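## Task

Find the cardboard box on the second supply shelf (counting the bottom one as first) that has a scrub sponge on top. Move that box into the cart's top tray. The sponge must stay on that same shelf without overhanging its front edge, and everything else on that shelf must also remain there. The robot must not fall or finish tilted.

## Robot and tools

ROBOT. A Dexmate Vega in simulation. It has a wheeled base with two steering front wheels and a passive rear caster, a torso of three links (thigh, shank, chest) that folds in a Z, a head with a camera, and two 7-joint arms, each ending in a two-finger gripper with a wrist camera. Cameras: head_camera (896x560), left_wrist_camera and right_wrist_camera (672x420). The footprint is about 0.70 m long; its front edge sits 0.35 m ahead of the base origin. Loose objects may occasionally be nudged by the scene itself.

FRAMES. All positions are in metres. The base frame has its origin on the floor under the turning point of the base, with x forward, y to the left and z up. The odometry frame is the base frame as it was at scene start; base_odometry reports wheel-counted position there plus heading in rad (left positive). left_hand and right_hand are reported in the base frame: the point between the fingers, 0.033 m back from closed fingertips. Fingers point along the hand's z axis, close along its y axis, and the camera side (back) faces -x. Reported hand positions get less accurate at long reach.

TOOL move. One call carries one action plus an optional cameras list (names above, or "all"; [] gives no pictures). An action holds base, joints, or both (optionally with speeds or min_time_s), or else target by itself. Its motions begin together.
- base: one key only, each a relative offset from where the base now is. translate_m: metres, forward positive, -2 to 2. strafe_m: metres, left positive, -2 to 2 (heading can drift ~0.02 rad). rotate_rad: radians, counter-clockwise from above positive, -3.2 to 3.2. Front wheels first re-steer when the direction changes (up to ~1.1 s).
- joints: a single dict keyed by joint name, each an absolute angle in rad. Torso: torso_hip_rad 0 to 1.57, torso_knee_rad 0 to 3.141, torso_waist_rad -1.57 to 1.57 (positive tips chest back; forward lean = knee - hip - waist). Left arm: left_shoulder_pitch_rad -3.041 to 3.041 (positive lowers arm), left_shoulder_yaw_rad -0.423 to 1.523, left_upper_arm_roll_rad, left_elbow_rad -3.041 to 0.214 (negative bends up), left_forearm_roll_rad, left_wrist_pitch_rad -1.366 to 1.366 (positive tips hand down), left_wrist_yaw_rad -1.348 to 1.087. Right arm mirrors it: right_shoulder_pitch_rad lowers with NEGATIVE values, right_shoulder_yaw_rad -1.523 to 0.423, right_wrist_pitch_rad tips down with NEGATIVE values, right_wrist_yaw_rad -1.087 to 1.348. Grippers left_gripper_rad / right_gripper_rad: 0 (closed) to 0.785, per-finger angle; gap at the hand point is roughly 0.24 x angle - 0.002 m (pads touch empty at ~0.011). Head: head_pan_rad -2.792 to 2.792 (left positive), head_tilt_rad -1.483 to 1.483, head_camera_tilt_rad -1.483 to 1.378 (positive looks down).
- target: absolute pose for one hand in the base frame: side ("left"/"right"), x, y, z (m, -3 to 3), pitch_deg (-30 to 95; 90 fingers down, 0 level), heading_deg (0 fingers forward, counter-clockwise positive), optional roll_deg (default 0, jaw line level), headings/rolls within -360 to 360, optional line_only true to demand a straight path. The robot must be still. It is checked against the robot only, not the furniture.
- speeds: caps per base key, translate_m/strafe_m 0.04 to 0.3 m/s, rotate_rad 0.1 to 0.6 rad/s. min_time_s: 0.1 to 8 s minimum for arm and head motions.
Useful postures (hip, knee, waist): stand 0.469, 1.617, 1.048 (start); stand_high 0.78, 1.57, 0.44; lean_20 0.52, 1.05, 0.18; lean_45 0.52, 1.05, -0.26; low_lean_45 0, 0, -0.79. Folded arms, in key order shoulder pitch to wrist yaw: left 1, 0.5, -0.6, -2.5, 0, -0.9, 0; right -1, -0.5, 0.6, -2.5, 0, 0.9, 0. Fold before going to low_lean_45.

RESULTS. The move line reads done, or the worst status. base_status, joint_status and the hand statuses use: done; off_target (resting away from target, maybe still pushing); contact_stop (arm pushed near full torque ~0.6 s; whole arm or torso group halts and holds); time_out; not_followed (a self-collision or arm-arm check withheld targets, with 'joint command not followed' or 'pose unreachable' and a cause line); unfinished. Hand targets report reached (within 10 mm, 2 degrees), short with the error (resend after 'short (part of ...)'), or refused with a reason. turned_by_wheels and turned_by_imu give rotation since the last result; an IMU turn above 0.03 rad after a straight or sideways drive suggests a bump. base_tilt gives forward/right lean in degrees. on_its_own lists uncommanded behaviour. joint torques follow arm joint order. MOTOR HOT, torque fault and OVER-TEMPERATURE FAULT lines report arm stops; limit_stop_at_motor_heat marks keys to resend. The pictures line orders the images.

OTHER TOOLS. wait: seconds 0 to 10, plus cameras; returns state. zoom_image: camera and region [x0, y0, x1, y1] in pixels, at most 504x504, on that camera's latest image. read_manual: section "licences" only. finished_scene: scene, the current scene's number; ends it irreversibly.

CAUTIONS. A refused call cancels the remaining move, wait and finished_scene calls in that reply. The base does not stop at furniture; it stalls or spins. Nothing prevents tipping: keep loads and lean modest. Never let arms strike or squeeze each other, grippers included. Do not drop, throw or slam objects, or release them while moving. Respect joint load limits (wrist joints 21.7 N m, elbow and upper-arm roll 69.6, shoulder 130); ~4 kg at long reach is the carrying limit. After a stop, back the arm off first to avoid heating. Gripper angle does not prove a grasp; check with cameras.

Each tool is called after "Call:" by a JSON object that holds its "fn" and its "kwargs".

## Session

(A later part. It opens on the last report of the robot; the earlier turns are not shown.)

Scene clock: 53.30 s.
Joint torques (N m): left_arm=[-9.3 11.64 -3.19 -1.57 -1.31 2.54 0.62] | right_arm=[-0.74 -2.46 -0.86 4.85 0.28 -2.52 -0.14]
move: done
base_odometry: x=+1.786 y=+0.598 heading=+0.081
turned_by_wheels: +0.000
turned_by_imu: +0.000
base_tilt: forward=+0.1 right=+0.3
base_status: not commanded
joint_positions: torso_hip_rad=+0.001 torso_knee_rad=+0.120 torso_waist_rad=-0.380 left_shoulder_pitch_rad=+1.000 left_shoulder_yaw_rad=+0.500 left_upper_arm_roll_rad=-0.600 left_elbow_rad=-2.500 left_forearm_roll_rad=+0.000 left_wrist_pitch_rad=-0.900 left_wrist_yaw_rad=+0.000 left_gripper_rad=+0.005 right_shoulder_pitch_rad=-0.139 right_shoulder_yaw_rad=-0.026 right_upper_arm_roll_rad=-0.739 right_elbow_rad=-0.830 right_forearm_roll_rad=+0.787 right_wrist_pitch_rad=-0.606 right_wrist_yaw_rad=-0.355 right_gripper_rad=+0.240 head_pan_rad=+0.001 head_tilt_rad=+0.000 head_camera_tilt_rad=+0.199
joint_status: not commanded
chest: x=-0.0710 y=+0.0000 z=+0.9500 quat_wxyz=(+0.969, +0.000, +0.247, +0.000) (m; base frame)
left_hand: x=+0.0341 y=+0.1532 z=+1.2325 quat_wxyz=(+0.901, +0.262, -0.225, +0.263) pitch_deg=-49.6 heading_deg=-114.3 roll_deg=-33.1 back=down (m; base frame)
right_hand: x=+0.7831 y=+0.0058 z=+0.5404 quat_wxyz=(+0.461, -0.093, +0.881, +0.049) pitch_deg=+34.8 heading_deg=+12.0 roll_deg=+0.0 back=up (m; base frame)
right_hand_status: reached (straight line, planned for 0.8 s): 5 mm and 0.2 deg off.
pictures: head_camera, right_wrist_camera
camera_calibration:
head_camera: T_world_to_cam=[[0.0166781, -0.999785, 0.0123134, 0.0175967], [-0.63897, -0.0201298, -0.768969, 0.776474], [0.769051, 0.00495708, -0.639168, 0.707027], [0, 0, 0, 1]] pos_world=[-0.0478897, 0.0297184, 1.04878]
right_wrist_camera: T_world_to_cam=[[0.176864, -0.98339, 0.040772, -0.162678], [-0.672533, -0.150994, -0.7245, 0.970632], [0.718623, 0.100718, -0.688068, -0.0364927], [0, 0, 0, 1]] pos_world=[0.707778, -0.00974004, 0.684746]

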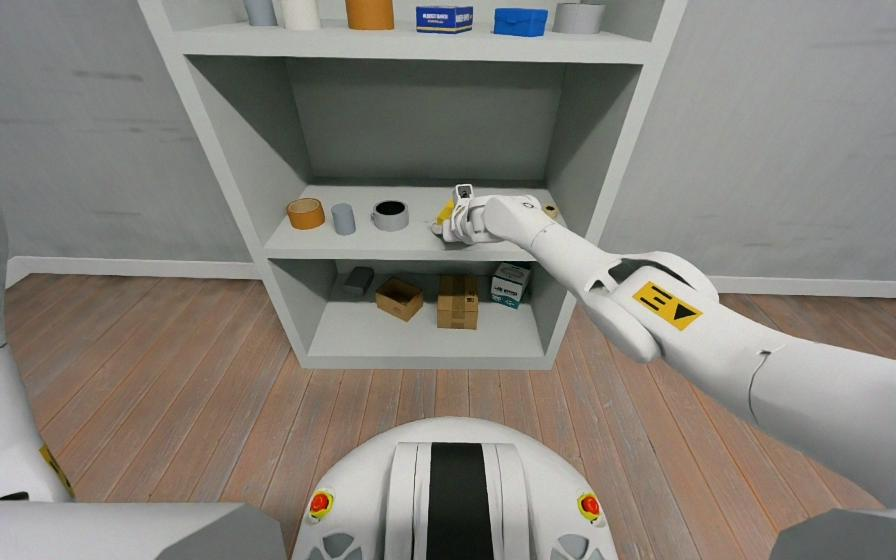

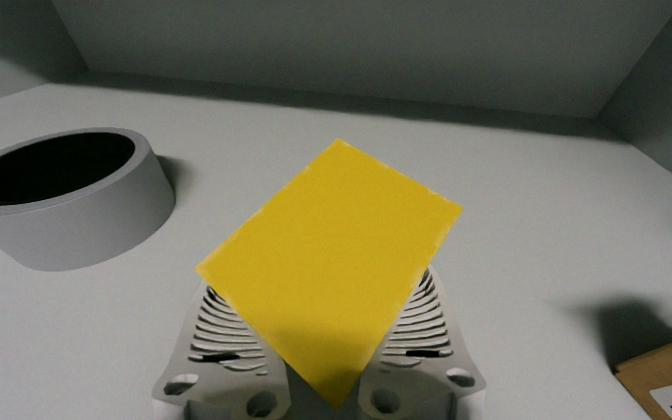

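Call:
{"fn": "move", "kwargs": {"joints": {"right_gripper_rad":0.5}, "cameras": []}}

Call:
{"fn": "move", "kwargs": {"target": {"side":"right","x":0.665,"y":-0.025,"z":0.58,"pitch_deg":35,"heading_deg":12,"line_only":true}, "cameras": ["right_wrist_camera"]}}

Call:
{"fn": "move", "kwargs": {"target": {"side":"right","x":0.64,"y":-0.235,"z":0.59,"pitch_deg":35,"heading_deg":20,"line_only":true}, "cameras": ["head_camera","right_wrist_camera"]}}

Scene clock: 54.53 s.
Joint torques (N m): left_arm=[-10.4 11.2 -3.35 -1.14 -1.25 2.64 0.71] | right_arm=[1.87 -0.9 -0.42 2.88 0.58 -3.98 0.06]
move: done
base_odometry: x=+1.786 y=+0.598 heading=+0.081
turned_by_wheels: +0.000
turned_by_imu: +0.000
base_tilt: forward=+0.1 right=+0.3
base_status: not commanded
joint_positions: torso_hip_rad=+0.001 torso_knee_rad=+0.120 torso_waist_rad=-0.380 left_shoulder_pitch_rad=+1.000 left_shoulder_yaw_rad=+0.500 left_upper_arm_roll_rad=-0.600 left_elbow_rad=-2.500 left_forearm_roll_rad=+0.000 left_wrist_pitch_rad=-0.900 left_wrist_yaw_rad=+0.000 left_gripper_rad=+0.005 right_shoulder_pitch_rad=-0.142 right_shoulder_yaw_rad=-0.027 right_upper_arm_roll_rad=-0.740 right_elbow_rad=-0.830 right_forearm_roll_rad=+0.785 right_wrist_pitch_rad=-0.603 right_wrist_yaw_rad=-0.355 right_gripper_rad=+0.500 head_pan_rad=+0.001 head_tilt_rad=+0.000 head_camera_tilt_rad=+0.199
joint_status: all done
chest: x=-0.0709 y=+0.0000 z=+0.9500 quat_wxyz=(+0.969, +0.000, +0.247, +0.000) (m; base frame)
left_hand: x=+0.0341 y=+0.1532 z=+1.2325 quat_wxyz=(+0.901, +0.262, -0.225, +0.263) pitch_deg=-49.6 heading_deg=-114.3 roll_deg=-33.1 back=down (m; base frame)
right_hand: x=+0.7827 y=+0.0054 z=+0.5386 quat_wxyz=(+0.461, -0.093, +0.881, +0.049) pitch_deg=+34.8 heading_deg=+12.0 roll_deg=+0.0 back=up (m; base frame)
pictures: none
No camera images: "cameras" was empty.

Scene clock: 59.23 s.
Joint torques (N m): left_arm=[-9.52 11 -3.35 -1.53 -1.27 2.51 0.49] | right_arm=[13.16 0.95 7.78 -10.95 -0.23 2.56 -0.16]
move: done
base_odometry: x=+1.786 y=+0.598 heading=+0.081
turned_by_wheels: +0.000
turned_by_imu: +0.001
base_tilt: forward=+0.2 right=+0.3
base_status: not commanded
joint_positions: torso_hip_rad=+0.001 torso_knee_rad=+0.120 torso_waist_rad=-0.380 left_shoulder_pitch_rad=+1.000 left_shoulder_yaw_rad=+0.500 left_upper_arm_roll_rad=-0.600 left_elbow_rad=-2.500 left_forearm_roll_rad=+0.000 left_wrist_pitch_rad=-0.900 left_wrist_yaw_rad=+0.000 left_gripper_rad=+0.005 right_shoulder_pitch_rad=-0.512 right_shoulder_yaw_rad=-0.259 right_upper_arm_roll_rad=-0.540 right_elbow_rad=-1.718 right_forearm_roll_rad=+1.002 right_wrist_pitch_rad=-0.999 right_wrist_yaw_rad=-0.751 right_gripper_rad=+0.500 head_pan_rad=+0.001 head_tilt_rad=+0.000 head_camera_tilt_rad=+0.199
joint_status: not commanded
chest: x=-0.0706 y=+0.0000 z=+0.9499 quat_wxyz=(+0.969, +0.000, +0.247, +0.000) (m; base frame)
left_hand: x=+0.0347 y=+0.1532 z=+1.2324 quat_wxyz=(+0.901, +0.262, -0.224, +0.263) pitch_deg=-49.6 heading_deg=-114.3 roll_deg=-33.2 back=down (m; base frame)
right_hand: x=+0.6659 y=-0.0245 z=+0.5786 quat_wxyz=(+0.458, -0.093, +0.883, +0.048) pitch_deg=+35.1 heading_deg=+12.0 roll_deg=+0.0 back=up (m; base frame)
right_hand_status: reached (straight line, planned for 3.1 s): 2 mm and 0.1 deg off.
pictures: right_wrist_camera
camera_calibration:
right_wrist_camera: T_world_to_cam=[[0.177096, -0.983327, 0.0412968, -0.173859], [-0.676358, -0.152078, -0.720702, 0.915168], [0.714966, 0.0997018, -0.692014, 0.0818032], [0, 0, 0, 1]] pos_world=[0.591284, -0.0399383, 0.723352]

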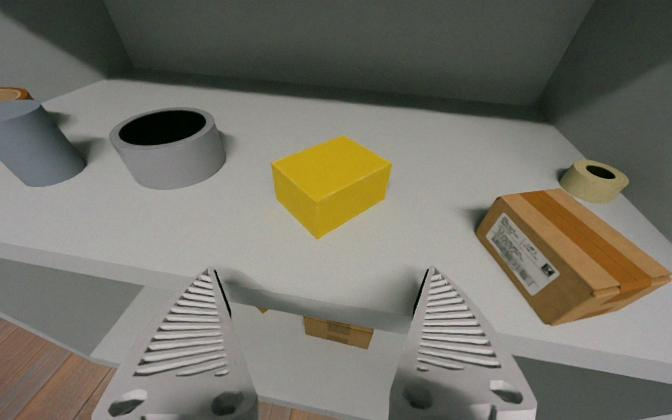

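Scene clock: 63.30 s.
Joint torques (N m): left_arm=[-9.23 11.67 -3.28 -1.63 -1.15 2.41 0.64] | right_arm=[10.7 -6.27 11.04 -4.15 -0.22 2.4 0.43]
move: done
base_odometry: x=+1.786 y=+0.598 heading=+0.081
turned_by_wheels: +0.000
turned_by_imu: +0.001
base_tilt: forward=+0.2 right=+0.3
base_status: not commanded
joint_positions: torso_hip_rad=+0.001 torso_knee_rad=+0.120 torso_waist_rad=-0.380 left_shoulder_pitch_rad=+1.000 left_shoulder_yaw_rad=+0.500 left_upper_arm_roll_rad=-0.600 left_elbow_rad=-2.500 left_forearm_roll_rad=+0.000 left_wrist_pitch_rad=-0.900 left_wrist_yaw_rad=+0.000 left_gripper_rad=+0.005 right_shoulder_pitch_rad=-0.677 right_shoulder_yaw_rad=-0.882 right_upper_arm_roll_rad=-0.296 right_elbow_rad=-1.847 right_forearm_roll_rad=+1.062 right_wrist_pitch_rad=-0.929 right_wrist_yaw_rad=-0.117 right_gripper_rad=+0.500 head_pan_rad=+0.001 head_tilt_rad=+0.000 head_camera_tilt_rad=+0.199
joint_status: not commanded
chest: x=-0.0706 y=+0.0000 z=+0.9499 quat_wxyz=(+0.969, +0.000, +0.247, +0.000) (m; base frame)
left_hand: x=+0.0347 y=+0.1532 z=+1.2324 quat_wxyz=(+0.901, +0.262, -0.224, +0.263) pitch_deg=-49.6 heading_deg=-114.3 roll_deg=-33.2 back=down (m; base frame)
right_hand: x=+0.6401 y=-0.2335 z=+0.5893 quat_wxyz=(+0.454, -0.154, +0.874, +0.080) pitch_deg=+35.0 heading_deg=+20.0 roll_deg=+0.0 back=up (m; base frame)
right_hand_status: reached (straight line, planned for 2.5 s): 2 mm and 0.1 deg off.
pictures: head_camera, right_wrist_camera
camera_calibration:
head_camera: T_world_to_cam=[[0.0166877, -0.999785, 0.0123002, 0.0176039], [-0.63957, -0.0201296, -0.768469, 0.776162], [0.768552, 0.00495716, -0.639768, 0.707187], [0, 0, 0, 1]] pos_world=[-0.047393, 0.0297184, 1.04868]
right_wrist_camera: T_world_to_cam=[[0.311083, -0.949488, 0.0412235, -0.452984], [-0.648361, -0.243738, -0.721263, 0.834624], [0.694878, 0.197644, -0.691434, 0.163854], [0, 0, 0, 1]] pos_world=[0.568194, -0.259058, 0.733951]

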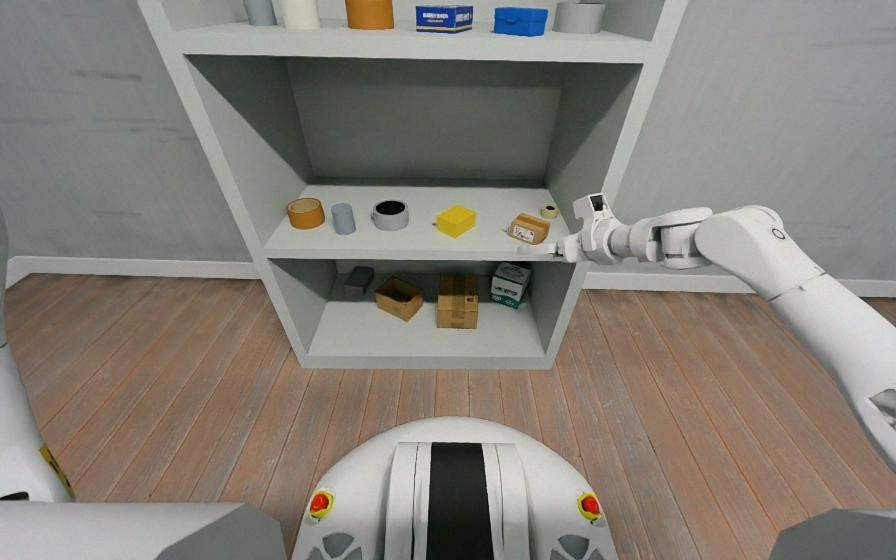

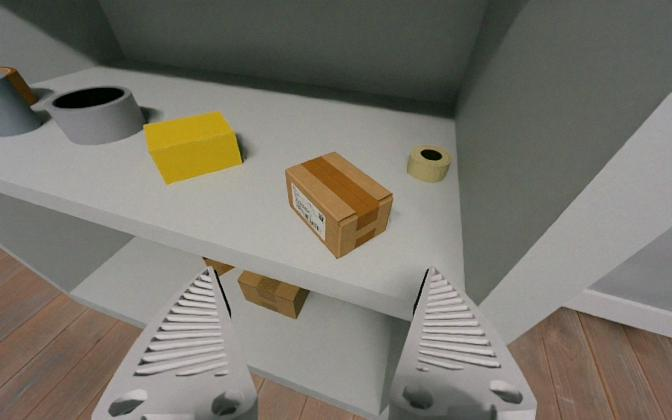

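Call:
{"fn": "move", "kwargs": {"joints": {"right_gripper_rad":0.65}, "cameras": []}}

Call:
{"fn": "move", "kwargs": {"target": {"side":"right","x":0.705,"y":-0.12,"z":0.60,"pitch_deg":35,"heading_deg":-32,"line_only":true}, "cameras": ["right_wrist_camera"]}}

Scene clock: 65.17 s.
Joint torques (N m): left_arm=[-9.44 11 -3.47 -1.56 -1.32 2.26 0.58] | right_arm=[11.21 -8.42 11.08 -3.41 -0.46 2.31 -0.16]
move: done
base_odometry: x=+1.786 y=+0.598 heading=+0.081
turned_by_wheels: +0.000
turned_by_imu: +0.000
base_tilt: forward=+0.1 right=+0.3
base_status: not commanded
joint_positions: torso_hip_rad=+0.001 torso_knee_rad=+0.120 torso_waist_rad=-0.380 left_shoulder_pitch_rad=+1.000 left_shoulder_yaw_rad=+0.500 left_upper_arm_roll_rad=-0.600 left_elbow_rad=-2.500 left_forearm_roll_rad=+0.000 left_wrist_pitch_rad=-0.900 left_wrist_yaw_rad=+0.000 left_gripper_rad=+0.005 right_shoulder_pitch_rad=-0.678 right_shoulder_yaw_rad=-0.887 right_upper_arm_roll_rad=-0.294 right_elbow_rad=-1.847 right_forearm_roll_rad=+1.062 right_wrist_pitch_rad=-0.927 right_wrist_yaw_rad=-0.112 right_gripper_rad=+0.650 head_pan_rad=+0.001 head_tilt_rad=+0.000 head_camera_tilt_rad=+0.199
joint_status: all done
chest: x=-0.0706 y=+0.0000 z=+0.9499 quat_wxyz=(+0.969, +0.000, +0.247, +0.000) (m; base frame)
left_hand: x=+0.0347 y=+0.1532 z=+1.2324 quat_wxyz=(+0.901, +0.262, -0.224, +0.263) pitch_deg=-49.6 heading_deg=-114.3 roll_deg=-33.2 back=down (m; base frame)
right_hand: x=+0.6398 y=-0.2348 z=+0.5896 quat_wxyz=(+0.454, -0.154, +0.874, +0.080) pitch_deg=+35.0 heading_deg=+20.0 roll_deg=+0.0 back=up (m; base frame)
pictures: none
No camera images: "cameras" was empty.

Scene clock: 65.47 s.
Joint torques (N m): left_arm=[-9.2 12.01 -3.27 -1.85 -1.23 3.03 0.56] | right_arm=[11.21 -6.78 11.35 -5.03 -0.43 3.52 0.32]
move: refused
base_odometry: x=+1.786 y=+0.598 heading=+0.081
turned_by_wheels: +0.000
turned_by_imu: +0.000
base_tilt: forward=+0.2 right=+0.3
base_status: not commanded
joint_positions: torso_hip_rad=+0.001 torso_knee_rad=+0.120 torso_waist_rad=-0.380 left_shoulder_pitch_rad=+1.000 left_shoulder_yaw_rad=+0.500 left_upper_arm_roll_rad=-0.600 left_elbow_rad=-2.500 left_forearm_roll_rad=+0.000 left_wrist_pitch_rad=-0.900 left_wrist_yaw_rad=+0.000 left_gripper_rad=+0.005 right_shoulder_pitch_rad=-0.678 right_shoulder_yaw_rad=-0.887 right_upper_arm_roll_rad=-0.294 right_elbow_rad=-1.847 right_forearm_roll_rad=+1.062 right_wrist_pitch_rad=-0.927 right_wrist_yaw_rad=-0.112 right_gripper_rad=+0.650 head_pan_rad=+0.001 head_tilt_rad=+0.000 head_camera_tilt_rad=+0.199
joint_status: not commanded
chest: x=-0.0706 y=+0.0000 z=+0.9499 quat_wxyz=(+0.969, +0.000, +0.247, +0.000) (m; base frame)
left_hand: x=+0.0347 y=+0.1532 z=+1.2324 quat_wxyz=(+0.901, +0.262, -0.224, +0.263) pitch_deg=-49.6 heading_deg=-114.3 roll_deg=-33.2 back=down (m; base frame)
right_hand: x=+0.6398 y=-0.2348 z=+0.5897 quat_wxyz=(+0.454, -0.154, +0.874, +0.080) pitch_deg=+35.0 heading_deg=+20.0 roll_deg=+0.0 back=up (m; base frame)
right_hand_status: refused: you asked line_only, and the move would not run on a straight line (no straight line was possible) but on a checked arc of 6.5 s: over the whole arc the hand travels 0.61 m to end 0.13 m from its start, up to 0.23 m off the straight line; right_forearm_roll_rad turns most, 1.95 rad; on the way or at its end the hand turns up to 151 deg from its attitude at the start. Nothing moved.
pictures: right_wrist_camera
camera_calibration:
right_wrist_camera: T_world_to_cam=[[0.31234, -0.94906, 0.0415831, -0.455005], [-0.647966, -0.24485, -0.721241, 0.8338], [0.694683, 0.198328, -0.691435, 0.164817], [0, 0, 0, 1]] pos_world=[0.567895, -0.260359, 0.734251]

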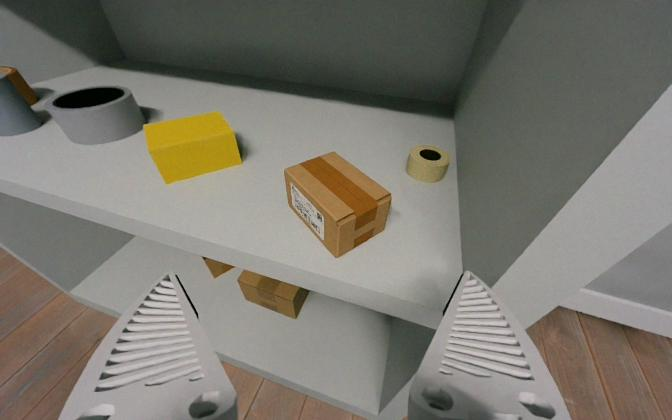

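Call:
{"fn": "move", "kwargs": {"joints": {"right_gripper_rad":0.75}, "cameras": []}}

Call:
{"fn": "move", "kwargs": {"target": {"side":"right","x":0.79,"y":-0.202,"z":0.535,"pitch_deg":35,"heading_deg":36,"line_only":true}, "cameras": ["right_wrist_camera"]}}

Scene clock: 66.90 s.
Joint torques (N m): left_arm=[-8.71 10.9 -3.43 -0.89 -1.25 2.21 0.76] | right_arm=[11.56 -8.21 10.79 -4.04 -0.52 3.3 -0.65]
move: done
base_odometry: x=+1.786 y=+0.598 heading=+0.081
turned_by_wheels: +0.000
turned_by_imu: +0.000
base_tilt: forward=+0.2 right=+0.4
base_status: not commanded
joint_positions: torso_hip_rad=+0.001 torso_knee_rad=+0.120 torso_waist_rad=-0.380 left_shoulder_pitch_rad=+1.000 left_shoulder_yaw_rad=+0.500 left_upper_arm_roll_rad=-0.600 left_elbow_rad=-2.500 left_forearm_roll_rad=+0.000 left_wrist_pitch_rad=-0.900 left_wrist_yaw_rad=+0.000 left_gripper_rad=+0.005 right_shoulder_pitch_rad=-0.678 right_shoulder_yaw_rad=-0.887 right_upper_arm_roll_rad=-0.294 right_elbow_rad=-1.847 right_forearm_roll_rad=+1.062 right_wrist_pitch_rad=-0.927 right_wrist_yaw_rad=-0.112 right_gripper_rad=+0.750 head_pan_rad=+0.001 head_tilt_rad=+0.000 head_camera_tilt_rad=+0.199
joint_status: all done
chest: x=-0.0706 y=+0.0000 z=+0.9499 quat_wxyz=(+0.969, +0.000, +0.247, +0.000) (m; base frame)
left_hand: x=+0.0347 y=+0.1532 z=+1.2324 quat_wxyz=(+0.901, +0.262, -0.224, +0.263) pitch_deg=-49.6 heading_deg=-114.3 roll_deg=-33.2 back=down (m; base frame)
right_hand: x=+0.6397 y=-0.2347 z=+0.5896 quat_wxyz=(+0.454, -0.154, +0.874, +0.080) pitch_deg=+35.0 heading_deg=+20.0 roll_deg=+0.0 back=up (m; base frame)
pictures: none
No camera images: "cameras" was empty.

Scene clock: 67.20 s.
Joint torques (N m): left_arm=[-9.45 11.22 -3.37 -1.42 -1.38 2.28 0.59] | right_arm=[11.35 -8.2 11.03 -3.6 -0.75 2.99 -0.75]
move: refused
base_odometry: x=+1.786 y=+0.598 heading=+0.081
turned_by_wheels: +0.000
turned_by_imu: +0.000
base_tilt: forward=+0.2 right=+0.3
base_status: not commanded
joint_positions: torso_hip_rad=+0.001 torso_knee_rad=+0.120 torso_waist_rad=-0.380 left_shoulder_pitch_rad=+1.000 left_shoulder_yaw_rad=+0.500 left_upper_arm_roll_rad=-0.600 left_elbow_rad=-2.500 left_forearm_roll_rad=+0.000 left_wrist_pitch_rad=-0.900 left_wrist_yaw_rad=+0.000 left_gripper_rad=+0.005 right_shoulder_pitch_rad=-0.678 right_shoulder_yaw_rad=-0.887 right_upper_arm_roll_rad=-0.294 right_elbow_rad=-1.847 right_forearm_roll_rad=+1.062 right_wrist_pitch_rad=-0.927 right_wrist_yaw_rad=-0.112 right_gripper_rad=+0.750 head_pan_rad=+0.001 head_tilt_rad=+0.000 head_camera_tilt_rad=+0.199
joint_status: not commanded
chest: x=-0.0706 y=+0.0000 z=+0.9499 quat_wxyz=(+0.969, +0.000, +0.247, +0.000) (m; base frame)
left_hand: x=+0.0347 y=+0.1532 z=+1.2324 quat_wxyz=(+0.901, +0.262, -0.224, +0.263) pitch_deg=-49.6 heading_deg=-114.3 roll_deg=-33.2 back=down (m; base frame)
right_hand: x=+0.6397 y=-0.2346 z=+0.5896 quat_wxyz=(+0.454, -0.154, +0.874, +0.080) pitch_deg=+35.0 heading_deg=+20.0 roll_deg=+0.0 back=up (m; base frame)
right_hand_status: refused: no posture of the arm gets there (out of reach): the closest leaves the hand 2.1 cm and 0 deg from the pose. Nothing moved.
pictures: right_wrist_camera
camera_calibration:
right_wrist_camera: T_world_to_cam=[[0.312629, -0.948977, 0.0413034, -0.454943], [-0.647941, -0.244849, -0.721264, 0.833803], [0.694576, 0.198726, -0.691428, 0.164976], [0, 0, 0, 1]] pos_world=[0.567896, -0.260359, 0.734251]

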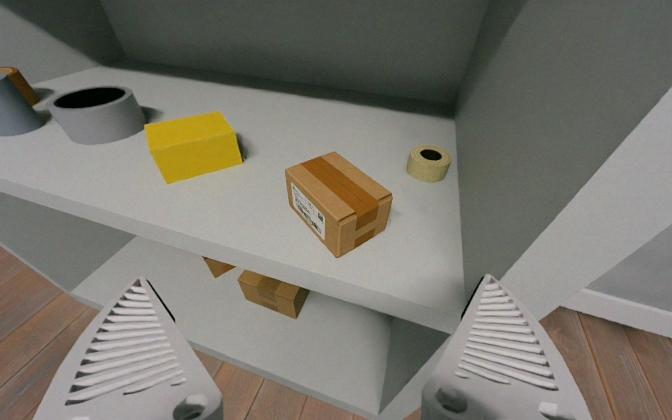

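Call:
{"fn": "move", "kwargs": {"base": {"translate_m":0.06}, "cameras": []}}

Call:
{"fn": "move", "kwargs": {"target": {"side":"right","x":0.73,"y":-0.202,"z":0.535,"pitch_deg":35,"heading_deg":36,"line_only":true}, "cameras": ["right_wrist_camera"]}}

Scene clock: 68.93 s.
Joint torques (N m): left_arm=[-8.85 11.06 -3.26 -1.84 -1.31 1.69 0.48] | right_arm=[11.93 -6.98 10.9 -4.04 -2.06 3.46 -1.7]
move: done
base_odometry: x=+1.846 y=+0.603 heading=+0.080
turned_by_wheels: -0.001
turned_by_imu: +0.000
base_tilt: forward=+0.2 right=+0.3
base_status: done
joint_positions: torso_hip_rad=+0.001 torso_knee_rad=+0.120 torso_waist_rad=-0.380 left_shoulder_pitch_rad=+1.000 left_shoulder_yaw_rad=+0.500 left_upper_arm_roll_rad=-0.600 left_elbow_rad=-2.500 left_forearm_roll_rad=+0.000 left_wrist_pitch_rad=-0.900 left_wrist_yaw_rad=+0.000 left_gripper_rad=+0.005 right_shoulder_pitch_rad=-0.678 right_shoulder_yaw_rad=-0.887 right_upper_arm_roll_rad=-0.294 right_elbow_rad=-1.847 right_forearm_roll_rad=+1.062 right_wrist_pitch_rad=-0.927 right_wrist_yaw_rad=-0.111 right_gripper_rad=+0.750 head_pan_rad=+0.001 head_tilt_rad=+0.000 head_camera_tilt_rad=+0.199
joint_status: not commanded
chest: x=-0.0705 y=+0.0000 z=+0.9499 quat_wxyz=(+0.969, +0.000, +0.247, +0.000) (m; base frame)
left_hand: x=+0.0348 y=+0.1532 z=+1.2323 quat_wxyz=(+0.901, +0.262, -0.224, +0.263) pitch_deg=-49.6 heading_deg=-114.3 roll_deg=-33.2 back=down (m; base frame)
right_hand: x=+0.6396 y=-0.2343 z=+0.5895 quat_wxyz=(+0.454, -0.154, +0.874, +0.081) pitch_deg=+35.1 heading_deg=+20.1 roll_deg=+0.1 back=up (m; base frame)
pictures: none
No camera images: "cameras" was empty.

Scene clock: 73.50 s.
Joint torques (N m): left_arm=[-9.41 11.75 -3.51 -0.28 -1.21 2.07 0.62] | right_arm=[17.78 1.81 -1.05 -1.32 -0.16 -0.58 0.12]
move: done
base_odometry: x=+1.846 y=+0.603 heading=+0.080
turned_by_wheels: +0.000
turned_by_imu: +0.001
base_tilt: forward=+0.1 right=+0.3
base_status: not commanded
joint_positions: torso_hip_rad=+0.001 torso_knee_rad=+0.120 torso_waist_rad=-0.380 left_shoulder_pitch_rad=+1.000 left_shoulder_yaw_rad=+0.500 left_upper_arm_roll_rad=-0.600 left_elbow_rad=-2.500 left_forearm_roll_rad=+0.000 left_wrist_pitch_rad=-0.900 left_wrist_yaw_rad=+0.000 left_gripper_rad=+0.005 right_shoulder_pitch_rad=-0.221 right_shoulder_yaw_rad=-0.672 right_upper_arm_roll_rad=-0.749 right_elbow_rad=-1.026 right_forearm_roll_rad=+0.637 right_wrist_pitch_rad=-0.494 right_wrist_yaw_rad=+0.567 right_gripper_rad=+0.750 head_pan_rad=+0.001 head_tilt_rad=+0.000 head_camera_tilt_rad=+0.199
joint_status: not commanded
chest: x=-0.0707 y=+0.0000 z=+0.9499 quat_wxyz=(+0.969, +0.000, +0.247, +0.000) (m; base frame)
left_hand: x=+0.0345 y=+0.1532 z=+1.2324 quat_wxyz=(+0.901, +0.262, -0.224, +0.263) pitch_deg=-49.6 heading_deg=-114.3 roll_deg=-33.2 back=down (m; base frame)
right_hand: x=+0.7300 y=-0.2023 z=+0.5364 quat_wxyz=(+0.440, -0.273, +0.843, +0.142) pitch_deg=+34.9 heading_deg=+35.9 roll_deg=+0.0 back=up (m; base frame)
right_hand_status: reached (straight line, planned for 3.0 s): 1 mm and 0.2 deg off.
pictures: right_wrist_camera
camera_calibration:
right_wrist_camera: T_world_to_cam=[[0.559522, -0.827774, 0.041552, -0.606137], [-0.55469, -0.411243, -0.723324, 0.761247], [0.615837, 0.381667, -0.689257, 0.152387], [0, 0, 0, 1]] pos_world=[0.667557, -0.246848, 0.680848]

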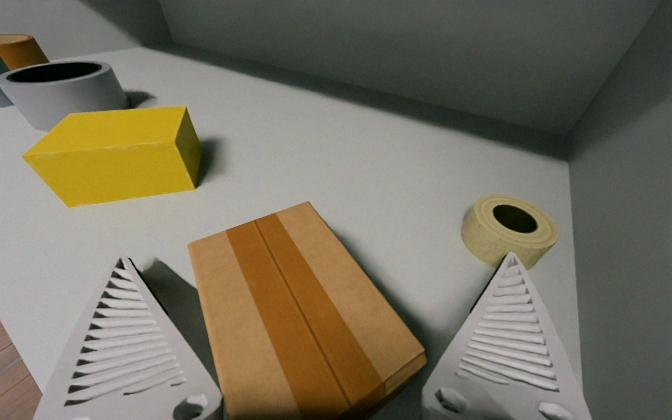

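Call:
{"fn": "move", "kwargs": {"joints": {"right_gripper_rad":0.22}, "cameras": ["right_wrist_camera"]}}

Call:
{"fn": "move", "kwargs": {"target": {"side":"right","x":0.72,"y":-0.205,"z":0.60,"pitch_deg":35,"heading_deg":34,"line_only":true}, "cameras": ["head_camera","right_wrist_camera"]}}

Scene clock: 74.97 s.
Joint torques (N m): left_arm=[-10.02 11.38 -3.26 -1.74 -1.25 2.54 0.47] | right_arm=[12.34 -2.71 -2.62 2.3 -1.51 -2.63 -0.05]
move: done
base_odometry: x=+1.846 y=+0.603 heading=+0.080
turned_by_wheels: +0.000
turned_by_imu: +0.001
base_tilt: forward=+0.1 right=+0.2
base_status: not commanded
joint_positions: torso_hip_rad=+0.001 torso_knee_rad=+0.120 torso_waist_rad=-0.380 left_shoulder_pitch_rad=+1.000 left_shoulder_yaw_rad=+0.500 left_upper_arm_roll_rad=-0.600 left_elbow_rad=-2.500 left_forearm_roll_rad=+0.000 left_wrist_pitch_rad=-0.900 left_wrist_yaw_rad=+0.000 left_gripper_rad=+0.005 right_shoulder_pitch_rad=-0.219 right_shoulder_yaw_rad=-0.670 right_upper_arm_roll_rad=-0.751 right_elbow_rad=-1.021 right_forearm_roll_rad=+0.635 right_wrist_pitch_rad=-0.490 right_wrist_yaw_rad=+0.570 right_gripper_rad=+0.221 head_pan_rad=+0.001 head_tilt_rad=+0.000 head_camera_tilt_rad=+0.199
joint_status: all done
chest: x=-0.0707 y=+0.0000 z=+0.9499 quat_wxyz=(+0.969, +0.000, +0.247, +0.000) (m; base frame)
left_hand: x=+0.0344 y=+0.1532 z=+1.2324 quat_wxyz=(+0.901, +0.262, -0.224, +0.263) pitch_deg=-49.6 heading_deg=-114.3 roll_deg=-33.1 back=down (m; base frame)
right_hand: x=+0.7304 y=-0.2016 z=+0.5367 quat_wxyz=(+0.440, -0.274, +0.843, +0.143) pitch_deg=+34.8 heading_deg=+36.0 roll_deg=+0.0 back=up (m; base frame)
pictures: right_wrist_camera
camera_calibration:
right_wrist_camera: T_world_to_cam=[[0.561661, -0.826301, 0.0419959, -0.607244], [-0.552945, -0.412643, -0.723863, 0.760717], [0.615458, 0.383344, -0.688664, 0.152311], [0, 0, 0, 1]] pos_world=[0.667959, -0.246249, 0.681048]

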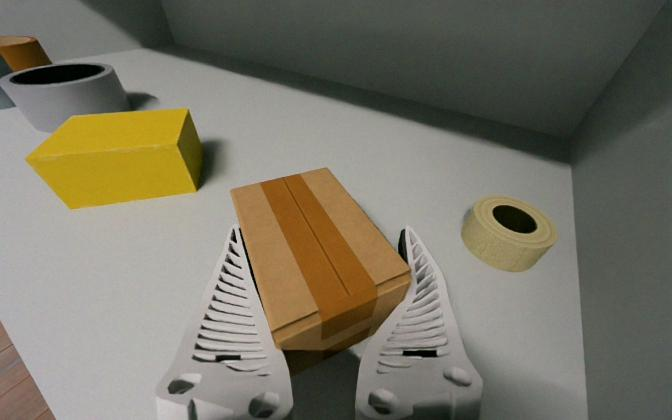

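Scene clock: 77.63 s.
Joint torques (N m): left_arm=[-9.33 12.32 -3.53 -1.07 -1.26 2.41 0.53] | right_arm=[15.11 -5.76 10.87 -9.56 0.41 2.8 -0.29]
move: done
base_odometry: x=+1.846 y=+0.603 heading=+0.080
turned_by_wheels: +0.000
turned_by_imu: +0.001
base_tilt: forward=+0.1 right=+0.3
base_status: not commanded
joint_positions: torso_hip_rad=+0.001 torso_knee_rad=+0.120 torso_waist_rad=-0.380 left_shoulder_pitch_rad=+1.000 left_shoulder_yaw_rad=+0.500 left_upper_arm_roll_rad=-0.600 left_elbow_rad=-2.500 left_forearm_roll_rad=+0.000 left_wrist_pitch_rad=-0.900 left_wrist_yaw_rad=+0.000 left_gripper_rad=+0.005 right_shoulder_pitch_rad=-0.232 right_shoulder_yaw_rad=-0.773 right_upper_arm_roll_rad=-0.668 right_elbow_rad=-1.291 right_forearm_roll_rad=+0.724 right_wrist_pitch_rad=-0.717 right_wrist_yaw_rad=+0.474 right_gripper_rad=+0.220 head_pan_rad=+0.001 head_tilt_rad=+0.000 head_camera_tilt_rad=+0.199
joint_status: not commanded
chest: x=-0.0706 y=+0.0000 z=+0.9499 quat_wxyz=(+0.969, +0.000, +0.247, +0.000) (m; base frame)
left_hand: x=+0.0347 y=+0.1532 z=+1.2324 quat_wxyz=(+0.901, +0.262, -0.224, +0.263) pitch_deg=-49.6 heading_deg=-114.3 roll_deg=-33.2 back=down (m; base frame)
right_hand: x=+0.7203 y=-0.2050 z=+0.5979 quat_wxyz=(+0.441, -0.259, +0.848, +0.135) pitch_deg=+35.1 heading_deg=+34.1 roll_deg=+0.0 back=up (m; base frame)
right_hand_status: reached (straight line, planned for 1.2 s): 2 mm and 0.1 deg off.
pictures: head_camera, right_wrist_camera
camera_calibration:
head_camera: T_world_to_cam=[[0.0166877, -0.999785, 0.0123002, 0.0176039], [-0.63957, -0.0201296, -0.768469, 0.776162], [0.768552, 0.00495716, -0.639768, 0.707187], [0, 0, 0, 1]] pos_world=[-0.047393, 0.0297184, 1.04868]
right_wrist_camera: T_world_to_cam=[[0.532757, -0.845278, 0.0409414, -0.589392], [-0.569842, -0.394083, -0.721096, 0.81227], [0.62566, 0.360839, -0.691625, 0.191861], [0, 0, 0, 1]] pos_world=[0.656828, -0.247328, 0.742551]

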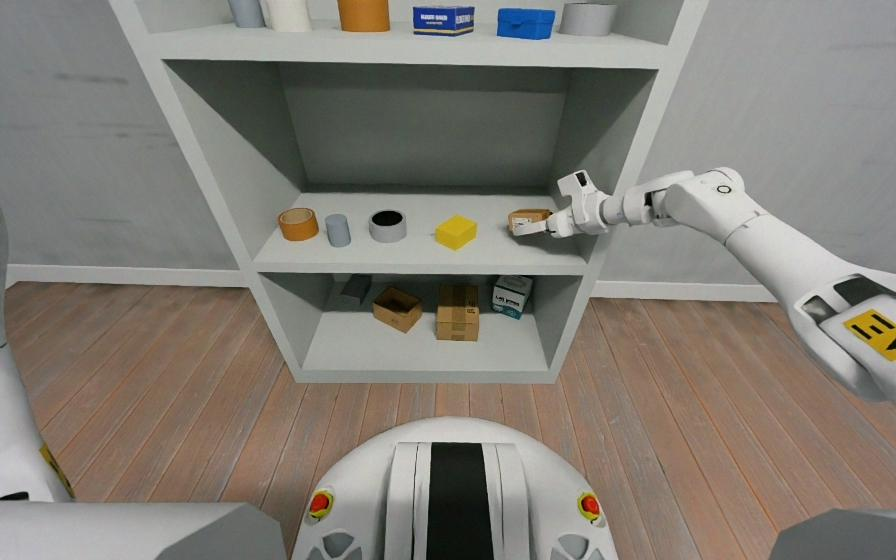

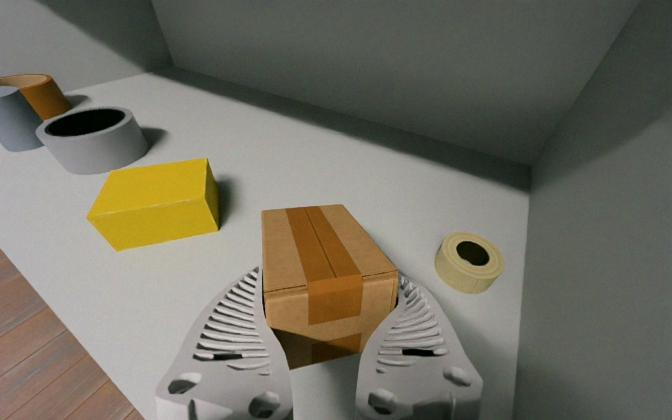

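Call:
{"fn": "move", "kwargs": {"base": {"translate_m":-0.45}, "joints": {"right_gripper_rad":0.17}, "cameras": []}}

Call:
{"fn": "move", "kwargs": {"base": {"rotate_rad":-2.41}, "cameras": ["right_wrist_camera"]}}

Call:
{"fn": "move", "kwargs": {"base": {"translate_m":2.0}, "joints": {"torso_hip_rad":0.469,"torso_knee_rad":1.617,"torso_waist_rad":1.048,"right_shoulder_pitch_rad":-0.708,"right_shoulder_yaw_rad":-0.088,"right_upper_arm_roll_rad":-0.587,"right_elbow_rad":-0.515,"right_forearm_roll_rad":0.66,"right_wrist_pitch_rad":-0.218,"right_wrist_yaw_rad":-0.284,"head_camera_tilt_rad":0.5}, "min_time_s": 5, "cameras": ["head_camera","right_wrist_camera"]}}

Scene clock: 82.13 s.
Joint torques (N m): left_arm=[-10 11.19 -3.05 -1.4 -1.31 1.82 0.51] | right_arm=[16.26 -4.82 10.38 -8.49 0.37 3.41 -0.11]
move: done
base_odometry: x=+1.397 y=+0.568 heading=+0.079
turned_by_wheels: -0.001
turned_by_imu: +0.002
base_tilt: forward=+0.2 right=+0.3
base_status: done
joint_positions: torso_hip_rad=+0.001 torso_knee_rad=+0.120 torso_waist_rad=-0.380 left_shoulder_pitch_rad=+1.000 left_shoulder_yaw_rad=+0.500 left_upper_arm_roll_rad=-0.600 left_elbow_rad=-2.500 left_forearm_roll_rad=+0.000 left_wrist_pitch_rad=-0.900 left_wrist_yaw_rad=+0.000 left_gripper_rad=+0.005 right_shoulder_pitch_rad=-0.232 right_shoulder_yaw_rad=-0.776 right_upper_arm_roll_rad=-0.666 right_elbow_rad=-1.297 right_forearm_roll_rad=+0.726 right_wrist_pitch_rad=-0.722 right_wrist_yaw_rad=+0.472 right_gripper_rad=+0.170 head_pan_rad=+0.001 head_tilt_rad=+0.000 head_camera_tilt_rad=+0.199
joint_status: all done
chest: x=-0.0705 y=+0.0000 z=+0.9499 quat_wxyz=(+0.969, +0.000, +0.247, +0.000) (m; base frame)
left_hand: x=+0.0348 y=+0.1532 z=+1.2323 quat_wxyz=(+0.901, +0.262, -0.224, +0.263) pitch_deg=-49.6 heading_deg=-114.3 roll_deg=-33.2 back=down (m; base frame)
right_hand: x=+0.7199 y=-0.2051 z=+0.5990 quat_wxyz=(+0.441, -0.259, +0.849, +0.135) pitch_deg=+35.1 heading_deg=+34.0 roll_deg=+0.0 back=up (m; base frame)
pictures: none
No camera images: "cameras" was empty.

Scene clock: 87.73 s.
Joint torques (N m): left_arm=[-10.11 11.64 -3.27 -1.38 -1.32 2.79 0.54] | right_arm=[16.99 -5.37 10.33 -9.5 0.46 2.22 -0.25]
move: done
base_odometry: x=+1.397 y=+0.568 heading=-2.329
turned_by_wheels: -2.408
turned_by_imu: -2.342
base_tilt: forward=+0.1 right=+0.3
base_status: done
joint_positions: torso_hip_rad=+0.001 torso_knee_rad=+0.120 torso_waist_rad=-0.380 left_shoulder_pitch_rad=+1.000 left_shoulder_yaw_rad=+0.500 left_upper_arm_roll_rad=-0.600 left_elbow_rad=-2.500 left_forearm_roll_rad=+0.000 left_wrist_pitch_rad=-0.900 left_wrist_yaw_rad=+0.000 left_gripper_rad=+0.005 right_shoulder_pitch_rad=-0.232 right_shoulder_yaw_rad=-0.776 right_upper_arm_roll_rad=-0.666 right_elbow_rad=-1.297 right_forearm_roll_rad=+0.726 right_wrist_pitch_rad=-0.722 right_wrist_yaw_rad=+0.472 right_gripper_rad=+0.170 head_pan_rad=+0.001 head_tilt_rad=+0.000 head_camera_tilt_rad=+0.199
joint_status: not commanded
chest: x=-0.0705 y=+0.0000 z=+0.9499 quat_wxyz=(+0.969, +0.000, +0.247, +0.000) (m; base frame)
left_hand: x=+0.0348 y=+0.1532 z=+1.2323 quat_wxyz=(+0.901, +0.262, -0.224, +0.263) pitch_deg=-49.6 heading_deg=-114.3 roll_deg=-33.2 back=down (m; base frame)
right_hand: x=+0.7199 y=-0.2051 z=+0.5990 quat_wxyz=(+0.441, -0.259, +0.849, +0.135) pitch_deg=+35.1 heading_deg=+34.0 roll_deg=+0.0 back=up (m; base frame)
pictures: right_wrist_camera
camera_calibration:
right_wrist_camera: T_world_to_cam=[[0.532333, -0.845535, 0.041129, -0.589152], [-0.570281, -0.394097, -0.720741, 0.81293], [0.625621, 0.360219, -0.691983, 0.193081], [0, 0, 0, 1]] pos_world=[0.656427, -0.247328, 0.743752]

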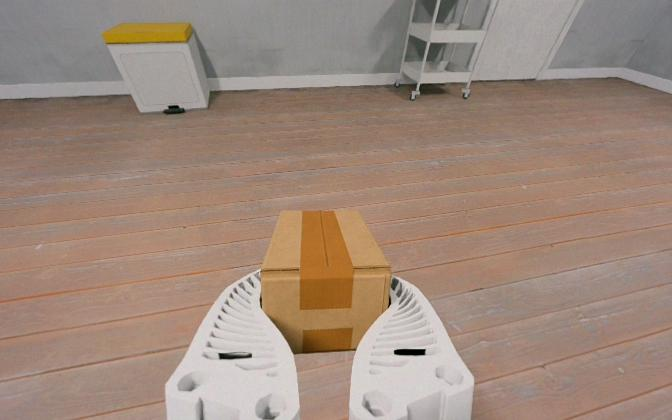

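Scene clock: 97.13 s.
Joint torques (N m): left_arm=[-11.37 10.78 -1.01 1.87 -0.45 2.92 0.4] | right_arm=[16.13 1.65 4.63 -6.07 -0.31 2.93 -0.48]
move: done
base_odometry: x=+0.018 y=-0.880 heading=-2.329
turned_by_wheels: -0.001
turned_by_imu: -0.008
base_tilt: forward=+0.2 right=+0.3
base_status: done
joint_positions: torso_hip_rad=+0.469 torso_knee_rad=+1.617 torso_waist_rad=+1.048 left_shoulder_pitch_rad=+1.000 left_shoulder_yaw_rad=+0.500 left_upper_arm_roll_rad=-0.600 left_elbow_rad=-2.500 left_forearm_roll_rad=+0.000 left_wrist_pitch_rad=-0.900 left_wrist_yaw_rad=+0.000 left_gripper_rad=+0.005 right_shoulder_pitch_rad=-0.708 right_shoulder_yaw_rad=-0.088 right_upper_arm_roll_rad=-0.587 right_elbow_rad=-0.515 right_forearm_roll_rad=+0.660 right_wrist_pitch_rad=-0.218 right_wrist_yaw_rad=-0.284 right_gripper_rad=+0.170 head_pan_rad=+0.000 head_tilt_rad=+0.000 head_camera_tilt_rad=+0.499
joint_status: all done
chest: x=-0.0109 y=+0.0000 z=+1.4155 quat_wxyz=(+0.999, +0.000, +0.050, +0.000) (m; base frame)
left_hand: x=-0.0235 y=+0.1532 z=+1.7166 quat_wxyz=(+0.839, +0.205, -0.398, +0.310) pitch_deg=-36.8 heading_deg=-132.5 roll_deg=-7.0 back=down (m; base frame)
right_hand: x=+0.8196 y=-0.1997 z=+0.8555 quat_wxyz=(+0.461, +0.039, +0.887, -0.020) pitch_deg=+35.1 heading_deg=-5.0 roll_deg=+0.0 back=up (m; base frame)
pictures: head_camera, right_wrist_camera
camera_calibration:
head_camera: T_world_to_cam=[[0.0153711, -0.999784, 0.014024, 0.00900008], [-0.560772, -0.020232, -0.827723, 1.23008], [0.827828, 0.00485879, -0.560962, 0.857713], [0, 0, 0, 1]] pos_world=[-0.0203814, 0.0297177, 1.49919]
right_wrist_camera: T_world_to_cam=[[-0.11783, -0.992181, 0.0411347, -0.144647], [-0.691233, 0.0522088, -0.720743, 1.24506], [0.712961, -0.113359, -0.691981, 0.140083], [0, 0, 0, 1]] pos_world=[0.743709, -0.192639, 1.00025]

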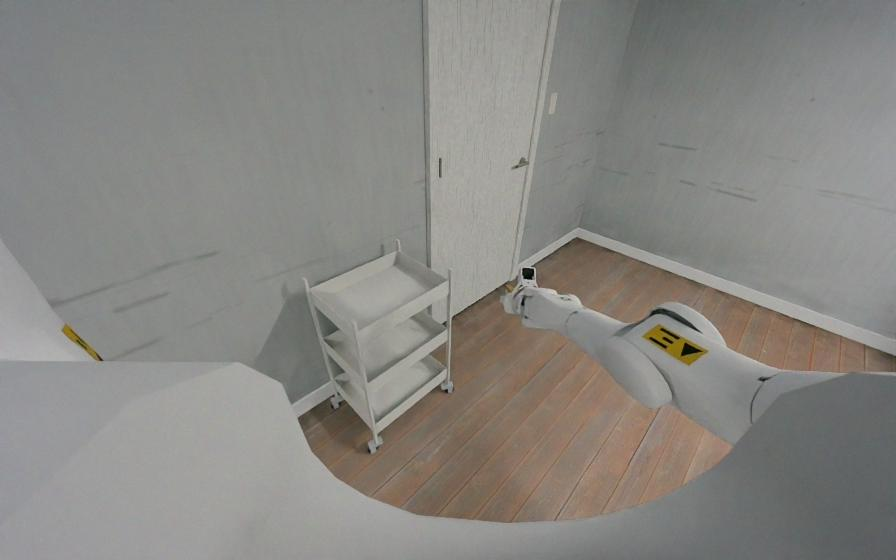

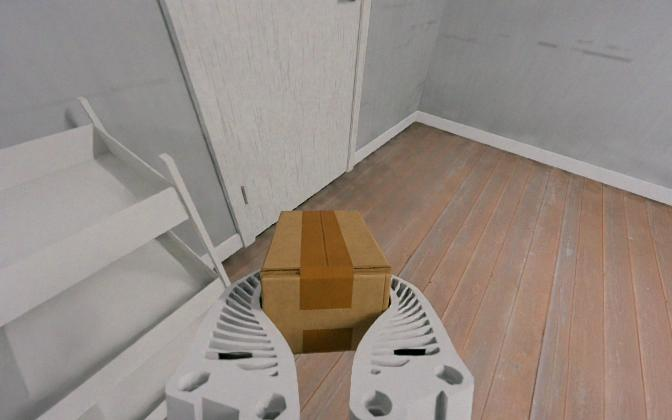

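Call:
{"fn": "move", "kwargs": {"base": {"rotate_rad":-0.36}, "cameras": []}}

Call:
{"fn": "move", "kwargs": {"base": {"translate_m":0.4}, "cameras": []}}

Call:
{"fn": "move", "kwargs": {"base": {"rotate_rad":1.16}, "cameras": ["head_camera","right_wrist_camera"]}}

Scene clock: 100.70 s.
Joint torques (N m): left_arm=[-10.34 10.74 -0.8 1.53 -0.43 2.76 0.2] | right_arm=[17.73 -0.18 4.26 -6.48 -0.7 3.93 -0.02]
move: done
base_odometry: x=+0.017 y=-0.880 heading=-2.689
turned_by_wheels: -0.360
turned_by_imu: -0.350
base_tilt: forward=+0.1 right=+0.3
base_status: done
joint_positions: torso_hip_rad=+0.469 torso_knee_rad=+1.617 torso_waist_rad=+1.048 left_shoulder_pitch_rad=+1.000 left_shoulder_yaw_rad=+0.500 left_upper_arm_roll_rad=-0.600 left_elbow_rad=-2.500 left_forearm_roll_rad=+0.000 left_wrist_pitch_rad=-0.900 left_wrist_yaw_rad=+0.000 left_gripper_rad=+0.005 right_shoulder_pitch_rad=-0.708 right_shoulder_yaw_rad=-0.088 right_upper_arm_roll_rad=-0.587 right_elbow_rad=-0.515 right_forearm_roll_rad=+0.660 right_wrist_pitch_rad=-0.218 right_wrist_yaw_rad=-0.284 right_gripper_rad=+0.170 head_pan_rad=+0.000 head_tilt_rad=+0.000 head_camera_tilt_rad=+0.499
joint_status: not commanded
chest: x=-0.0109 y=+0.0000 z=+1.4155 quat_wxyz=(+0.999, +0.000, +0.050, +0.000) (m; base frame)
left_hand: x=-0.0236 y=+0.1532 z=+1.7166 quat_wxyz=(+0.839, +0.205, -0.398, +0.310) pitch_deg=-36.8 heading_deg=-132.5 roll_deg=-7.0 back=down (m; base frame)
right_hand: x=+0.8195 y=-0.1996 z=+0.8555 quat_wxyz=(+0.461, +0.039, +0.887, -0.020) pitch_deg=+35.1 heading_deg=-5.0 roll_deg=+0.0 back=up (m; base frame)
pictures: none
No camera images: "cameras" was empty.

Scene clock: 103.97 s.
Joint torques (N m): left_arm=[-11.02 10.58 -0.74 1.84 -0.4 3.17 0.09] | right_arm=[18.84 -1.99 4.45 -8.12 -0.78 3.1 -0.29]
move: done
base_odometry: x=-0.343 y=-1.054 heading=-2.690
turned_by_wheels: -0.001
turned_by_imu: -0.002
base_tilt: forward=+0.2 right=+0.3
base_status: done
joint_positions: torso_hip_rad=+0.469 torso_knee_rad=+1.617 torso_waist_rad=+1.048 left_shoulder_pitch_rad=+1.000 left_shoulder_yaw_rad=+0.500 left_upper_arm_roll_rad=-0.600 left_elbow_rad=-2.500 left_forearm_roll_rad=+0.000 left_wrist_pitch_rad=-0.900 left_wrist_yaw_rad=+0.000 left_gripper_rad=+0.005 right_shoulder_pitch_rad=-0.708 right_shoulder_yaw_rad=-0.088 right_upper_arm_roll_rad=-0.587 right_elbow_rad=-0.515 right_forearm_roll_rad=+0.660 right_wrist_pitch_rad=-0.218 right_wrist_yaw_rad=-0.284 right_gripper_rad=+0.170 head_pan_rad=+0.000 head_tilt_rad=+0.000 head_camera_tilt_rad=+0.499
joint_status: not commanded
chest: x=-0.0109 y=+0.0000 z=+1.4155 quat_wxyz=(+0.999, +0.000, +0.050, +0.000) (m; base frame)
left_hand: x=-0.0236 y=+0.1532 z=+1.7166 quat_wxyz=(+0.839, +0.205, -0.398, +0.310) pitch_deg=-36.8 heading_deg=-132.5 roll_deg=-6.9 back=down (m; base frame)
right_hand: x=+0.8195 y=-0.1996 z=+0.8555 quat_wxyz=(+0.461, +0.039, +0.887, -0.020) pitch_deg=+35.1 heading_deg=-5.0 roll_deg=+0.0 back=up (m; base frame)
pictures: none
No camera images: "cameras" was empty.

Scene clock: 107.50 s.
Joint torques (N m): left_arm=[-10.36 10.77 -0.71 1.75 -0.41 2.92 0.17] | right_arm=[18.4 1.46 5.43 -7.57 -0.37 3.63 -0.21]
move: done
base_odometry: x=-0.343 y=-1.056 heading=-1.531
turned_by_wheels: +1.159
turned_by_imu: +1.127
base_tilt: forward=+0.2 right=+0.3
base_status: done
joint_positions: torso_hip_rad=+0.469 torso_knee_rad=+1.617 torso_waist_rad=+1.048 left_shoulder_pitch_rad=+1.000 left_shoulder_yaw_rad=+0.500 left_upper_arm_roll_rad=-0.600 left_elbow_rad=-2.500 left_forearm_roll_rad=+0.000 left_wrist_pitch_rad=-0.900 left_wrist_yaw_rad=+0.000 left_gripper_rad=+0.005 right_shoulder_pitch_rad=-0.708 right_shoulder_yaw_rad=-0.088 right_upper_arm_roll_rad=-0.587 right_elbow_rad=-0.515 right_forearm_roll_rad=+0.660 right_wrist_pitch_rad=-0.218 right_wrist_yaw_rad=-0.284 right_gripper_rad=+0.170 head_pan_rad=+0.000 head_tilt_rad=+0.000 head_camera_tilt_rad=+0.499
joint_status: not commanded
chest: x=-0.0109 y=+0.0000 z=+1.4155 quat_wxyz=(+0.999, +0.000, +0.050, +0.000) (m; base frame)
left_hand: x=-0.0236 y=+0.1532 z=+1.7166 quat_wxyz=(+0.839, +0.205, -0.398, +0.310) pitch_deg=-36.8 heading_deg=-132.5 roll_deg=-6.9 back=down (m; base frame)
right_hand: x=+0.8195 y=-0.1996 z=+0.8555 quat_wxyz=(+0.461, +0.039, +0.887, -0.020) pitch_deg=+35.1 heading_deg=-5.0 roll_deg=+0.0 back=up (m; base frame)
pictures: head_camera, right_wrist_camera
camera_calibration:
head_camera: T_world_to_cam=[[0.015288, -0.999784, 0.0140795, 0.00891483], [-0.560774, -0.0202314, -0.827722, 1.23008], [0.827828, 0.00475879, -0.560962, 0.857716], [0, 0, 0, 1]] pos_world=[-0.0203811, 0.0297174, 1.49919]
right_wrist_camera: T_world_to_cam=[[-0.117969, -0.992165, 0.0411299, -0.144436], [-0.691218, 0.052308, -0.720751, 1.24507], [0.712953, -0.113456, -0.691973, 0.140073], [0, 0, 0, 1]] pos_world=[0.743709, -0.192539, 1.00025]

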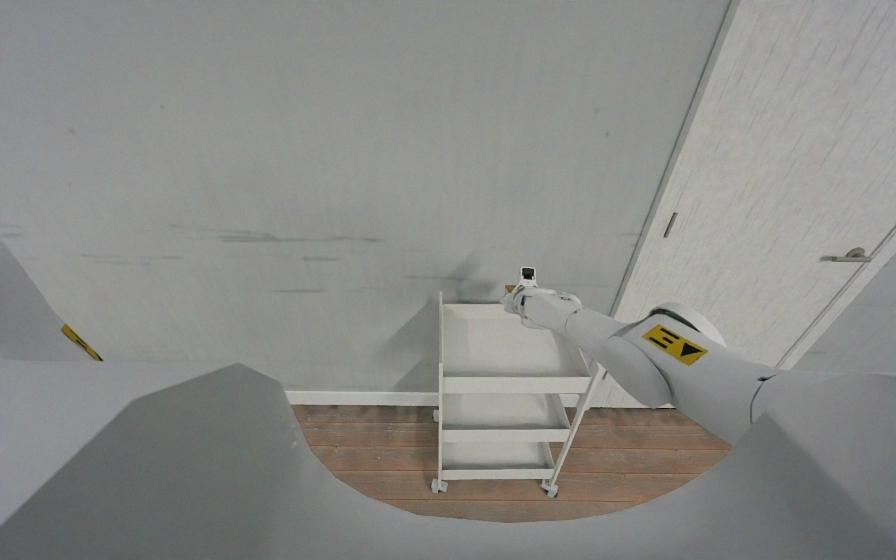

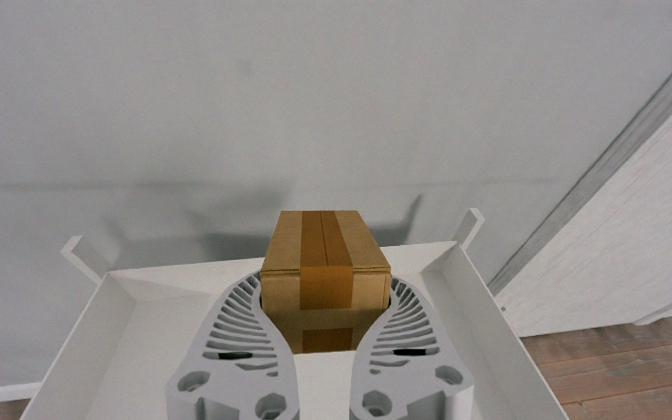

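Great alignment. Lower to just above contact, then a bit more.

Call:
{"fn": "move", "kwargs": {"joints": {"torso_hip_rad":0.055,"torso_knee_rad":1.025,"torso_waist_rad":0.87}, "cameras": ["right_wrist_camera"]}}

Scene clock: 111.20 s.
Joint torques (N m): left_arm=[-11.56 9.76 -0.99 1.27 -0.35 3.15 0.17] | right_arm=[18.18 0.42 5.32 -6.51 -0.38 0.55 -0.15]
move: done
base_odometry: x=-0.343 y=-1.056 heading=-1.531
turned_by_wheels: +0.000
turned_by_imu: +0.001
base_tilt: forward=+0.2 right=+0.3
base_status: not commanded
joint_positions: torso_hip_rad=+0.055 torso_knee_rad=+1.025 torso_waist_rad=+0.870 left_shoulder_pitch_rad=+1.000 left_shoulder_yaw_rad=+0.500 left_upper_arm_roll_rad=-0.600 left_elbow_rad=-2.500 left_forearm_roll_rad=+0.000 left_wrist_pitch_rad=-0.900 left_wrist_yaw_rad=+0.000 left_gripper_rad=+0.005 right_shoulder_pitch_rad=-0.708 right_shoulder_yaw_rad=-0.088 right_upper_arm_roll_rad=-0.587 right_elbow_rad=-0.515 right_forearm_roll_rad=+0.660 right_wrist_pitch_rad=-0.218 right_wrist_yaw_rad=-0.284 right_gripper_rad=+0.170 head_pan_rad=+0.000 head_tilt_rad=+0.000 head_camera_tilt_rad=+0.499
joint_status: all done
chest: x=-0.0084 y=+0.0000 z=+1.2467 quat_wxyz=(+0.999, +0.000, +0.050, +0.000) (m; base frame)
left_hand: x=-0.0213 y=+0.1532 z=+1.5478 quat_wxyz=(+0.839, +0.205, -0.399, +0.310) pitch_deg=-36.8 heading_deg=-132.6 roll_deg=-6.9 back=down (m; base frame)
right_hand: x=+0.8227 y=-0.1996 z=+0.6878 quat_wxyz=(+0.461, +0.039, +0.886, -0.020) pitch_deg=+35.0 heading_deg=-5.0 roll_deg=+0.0 back=up (m; base frame)
pictures: right_wrist_camera
camera_calibration:
right_wrist_camera: T_world_to_cam=[[-0.118052, -0.992164, 0.0409297, -0.136959], [-0.689981, 0.0523152, -0.721934, 1.12612], [0.714135, -0.113467, -0.69075, 0.0199212], [0, 0, 0, 1]] pos_world=[0.746607, -0.192539, 0.83235]

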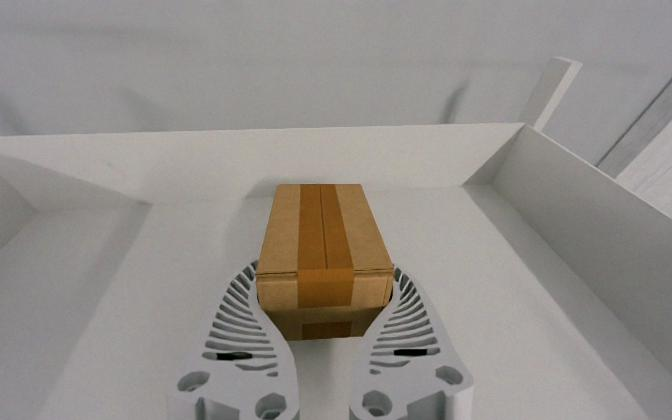

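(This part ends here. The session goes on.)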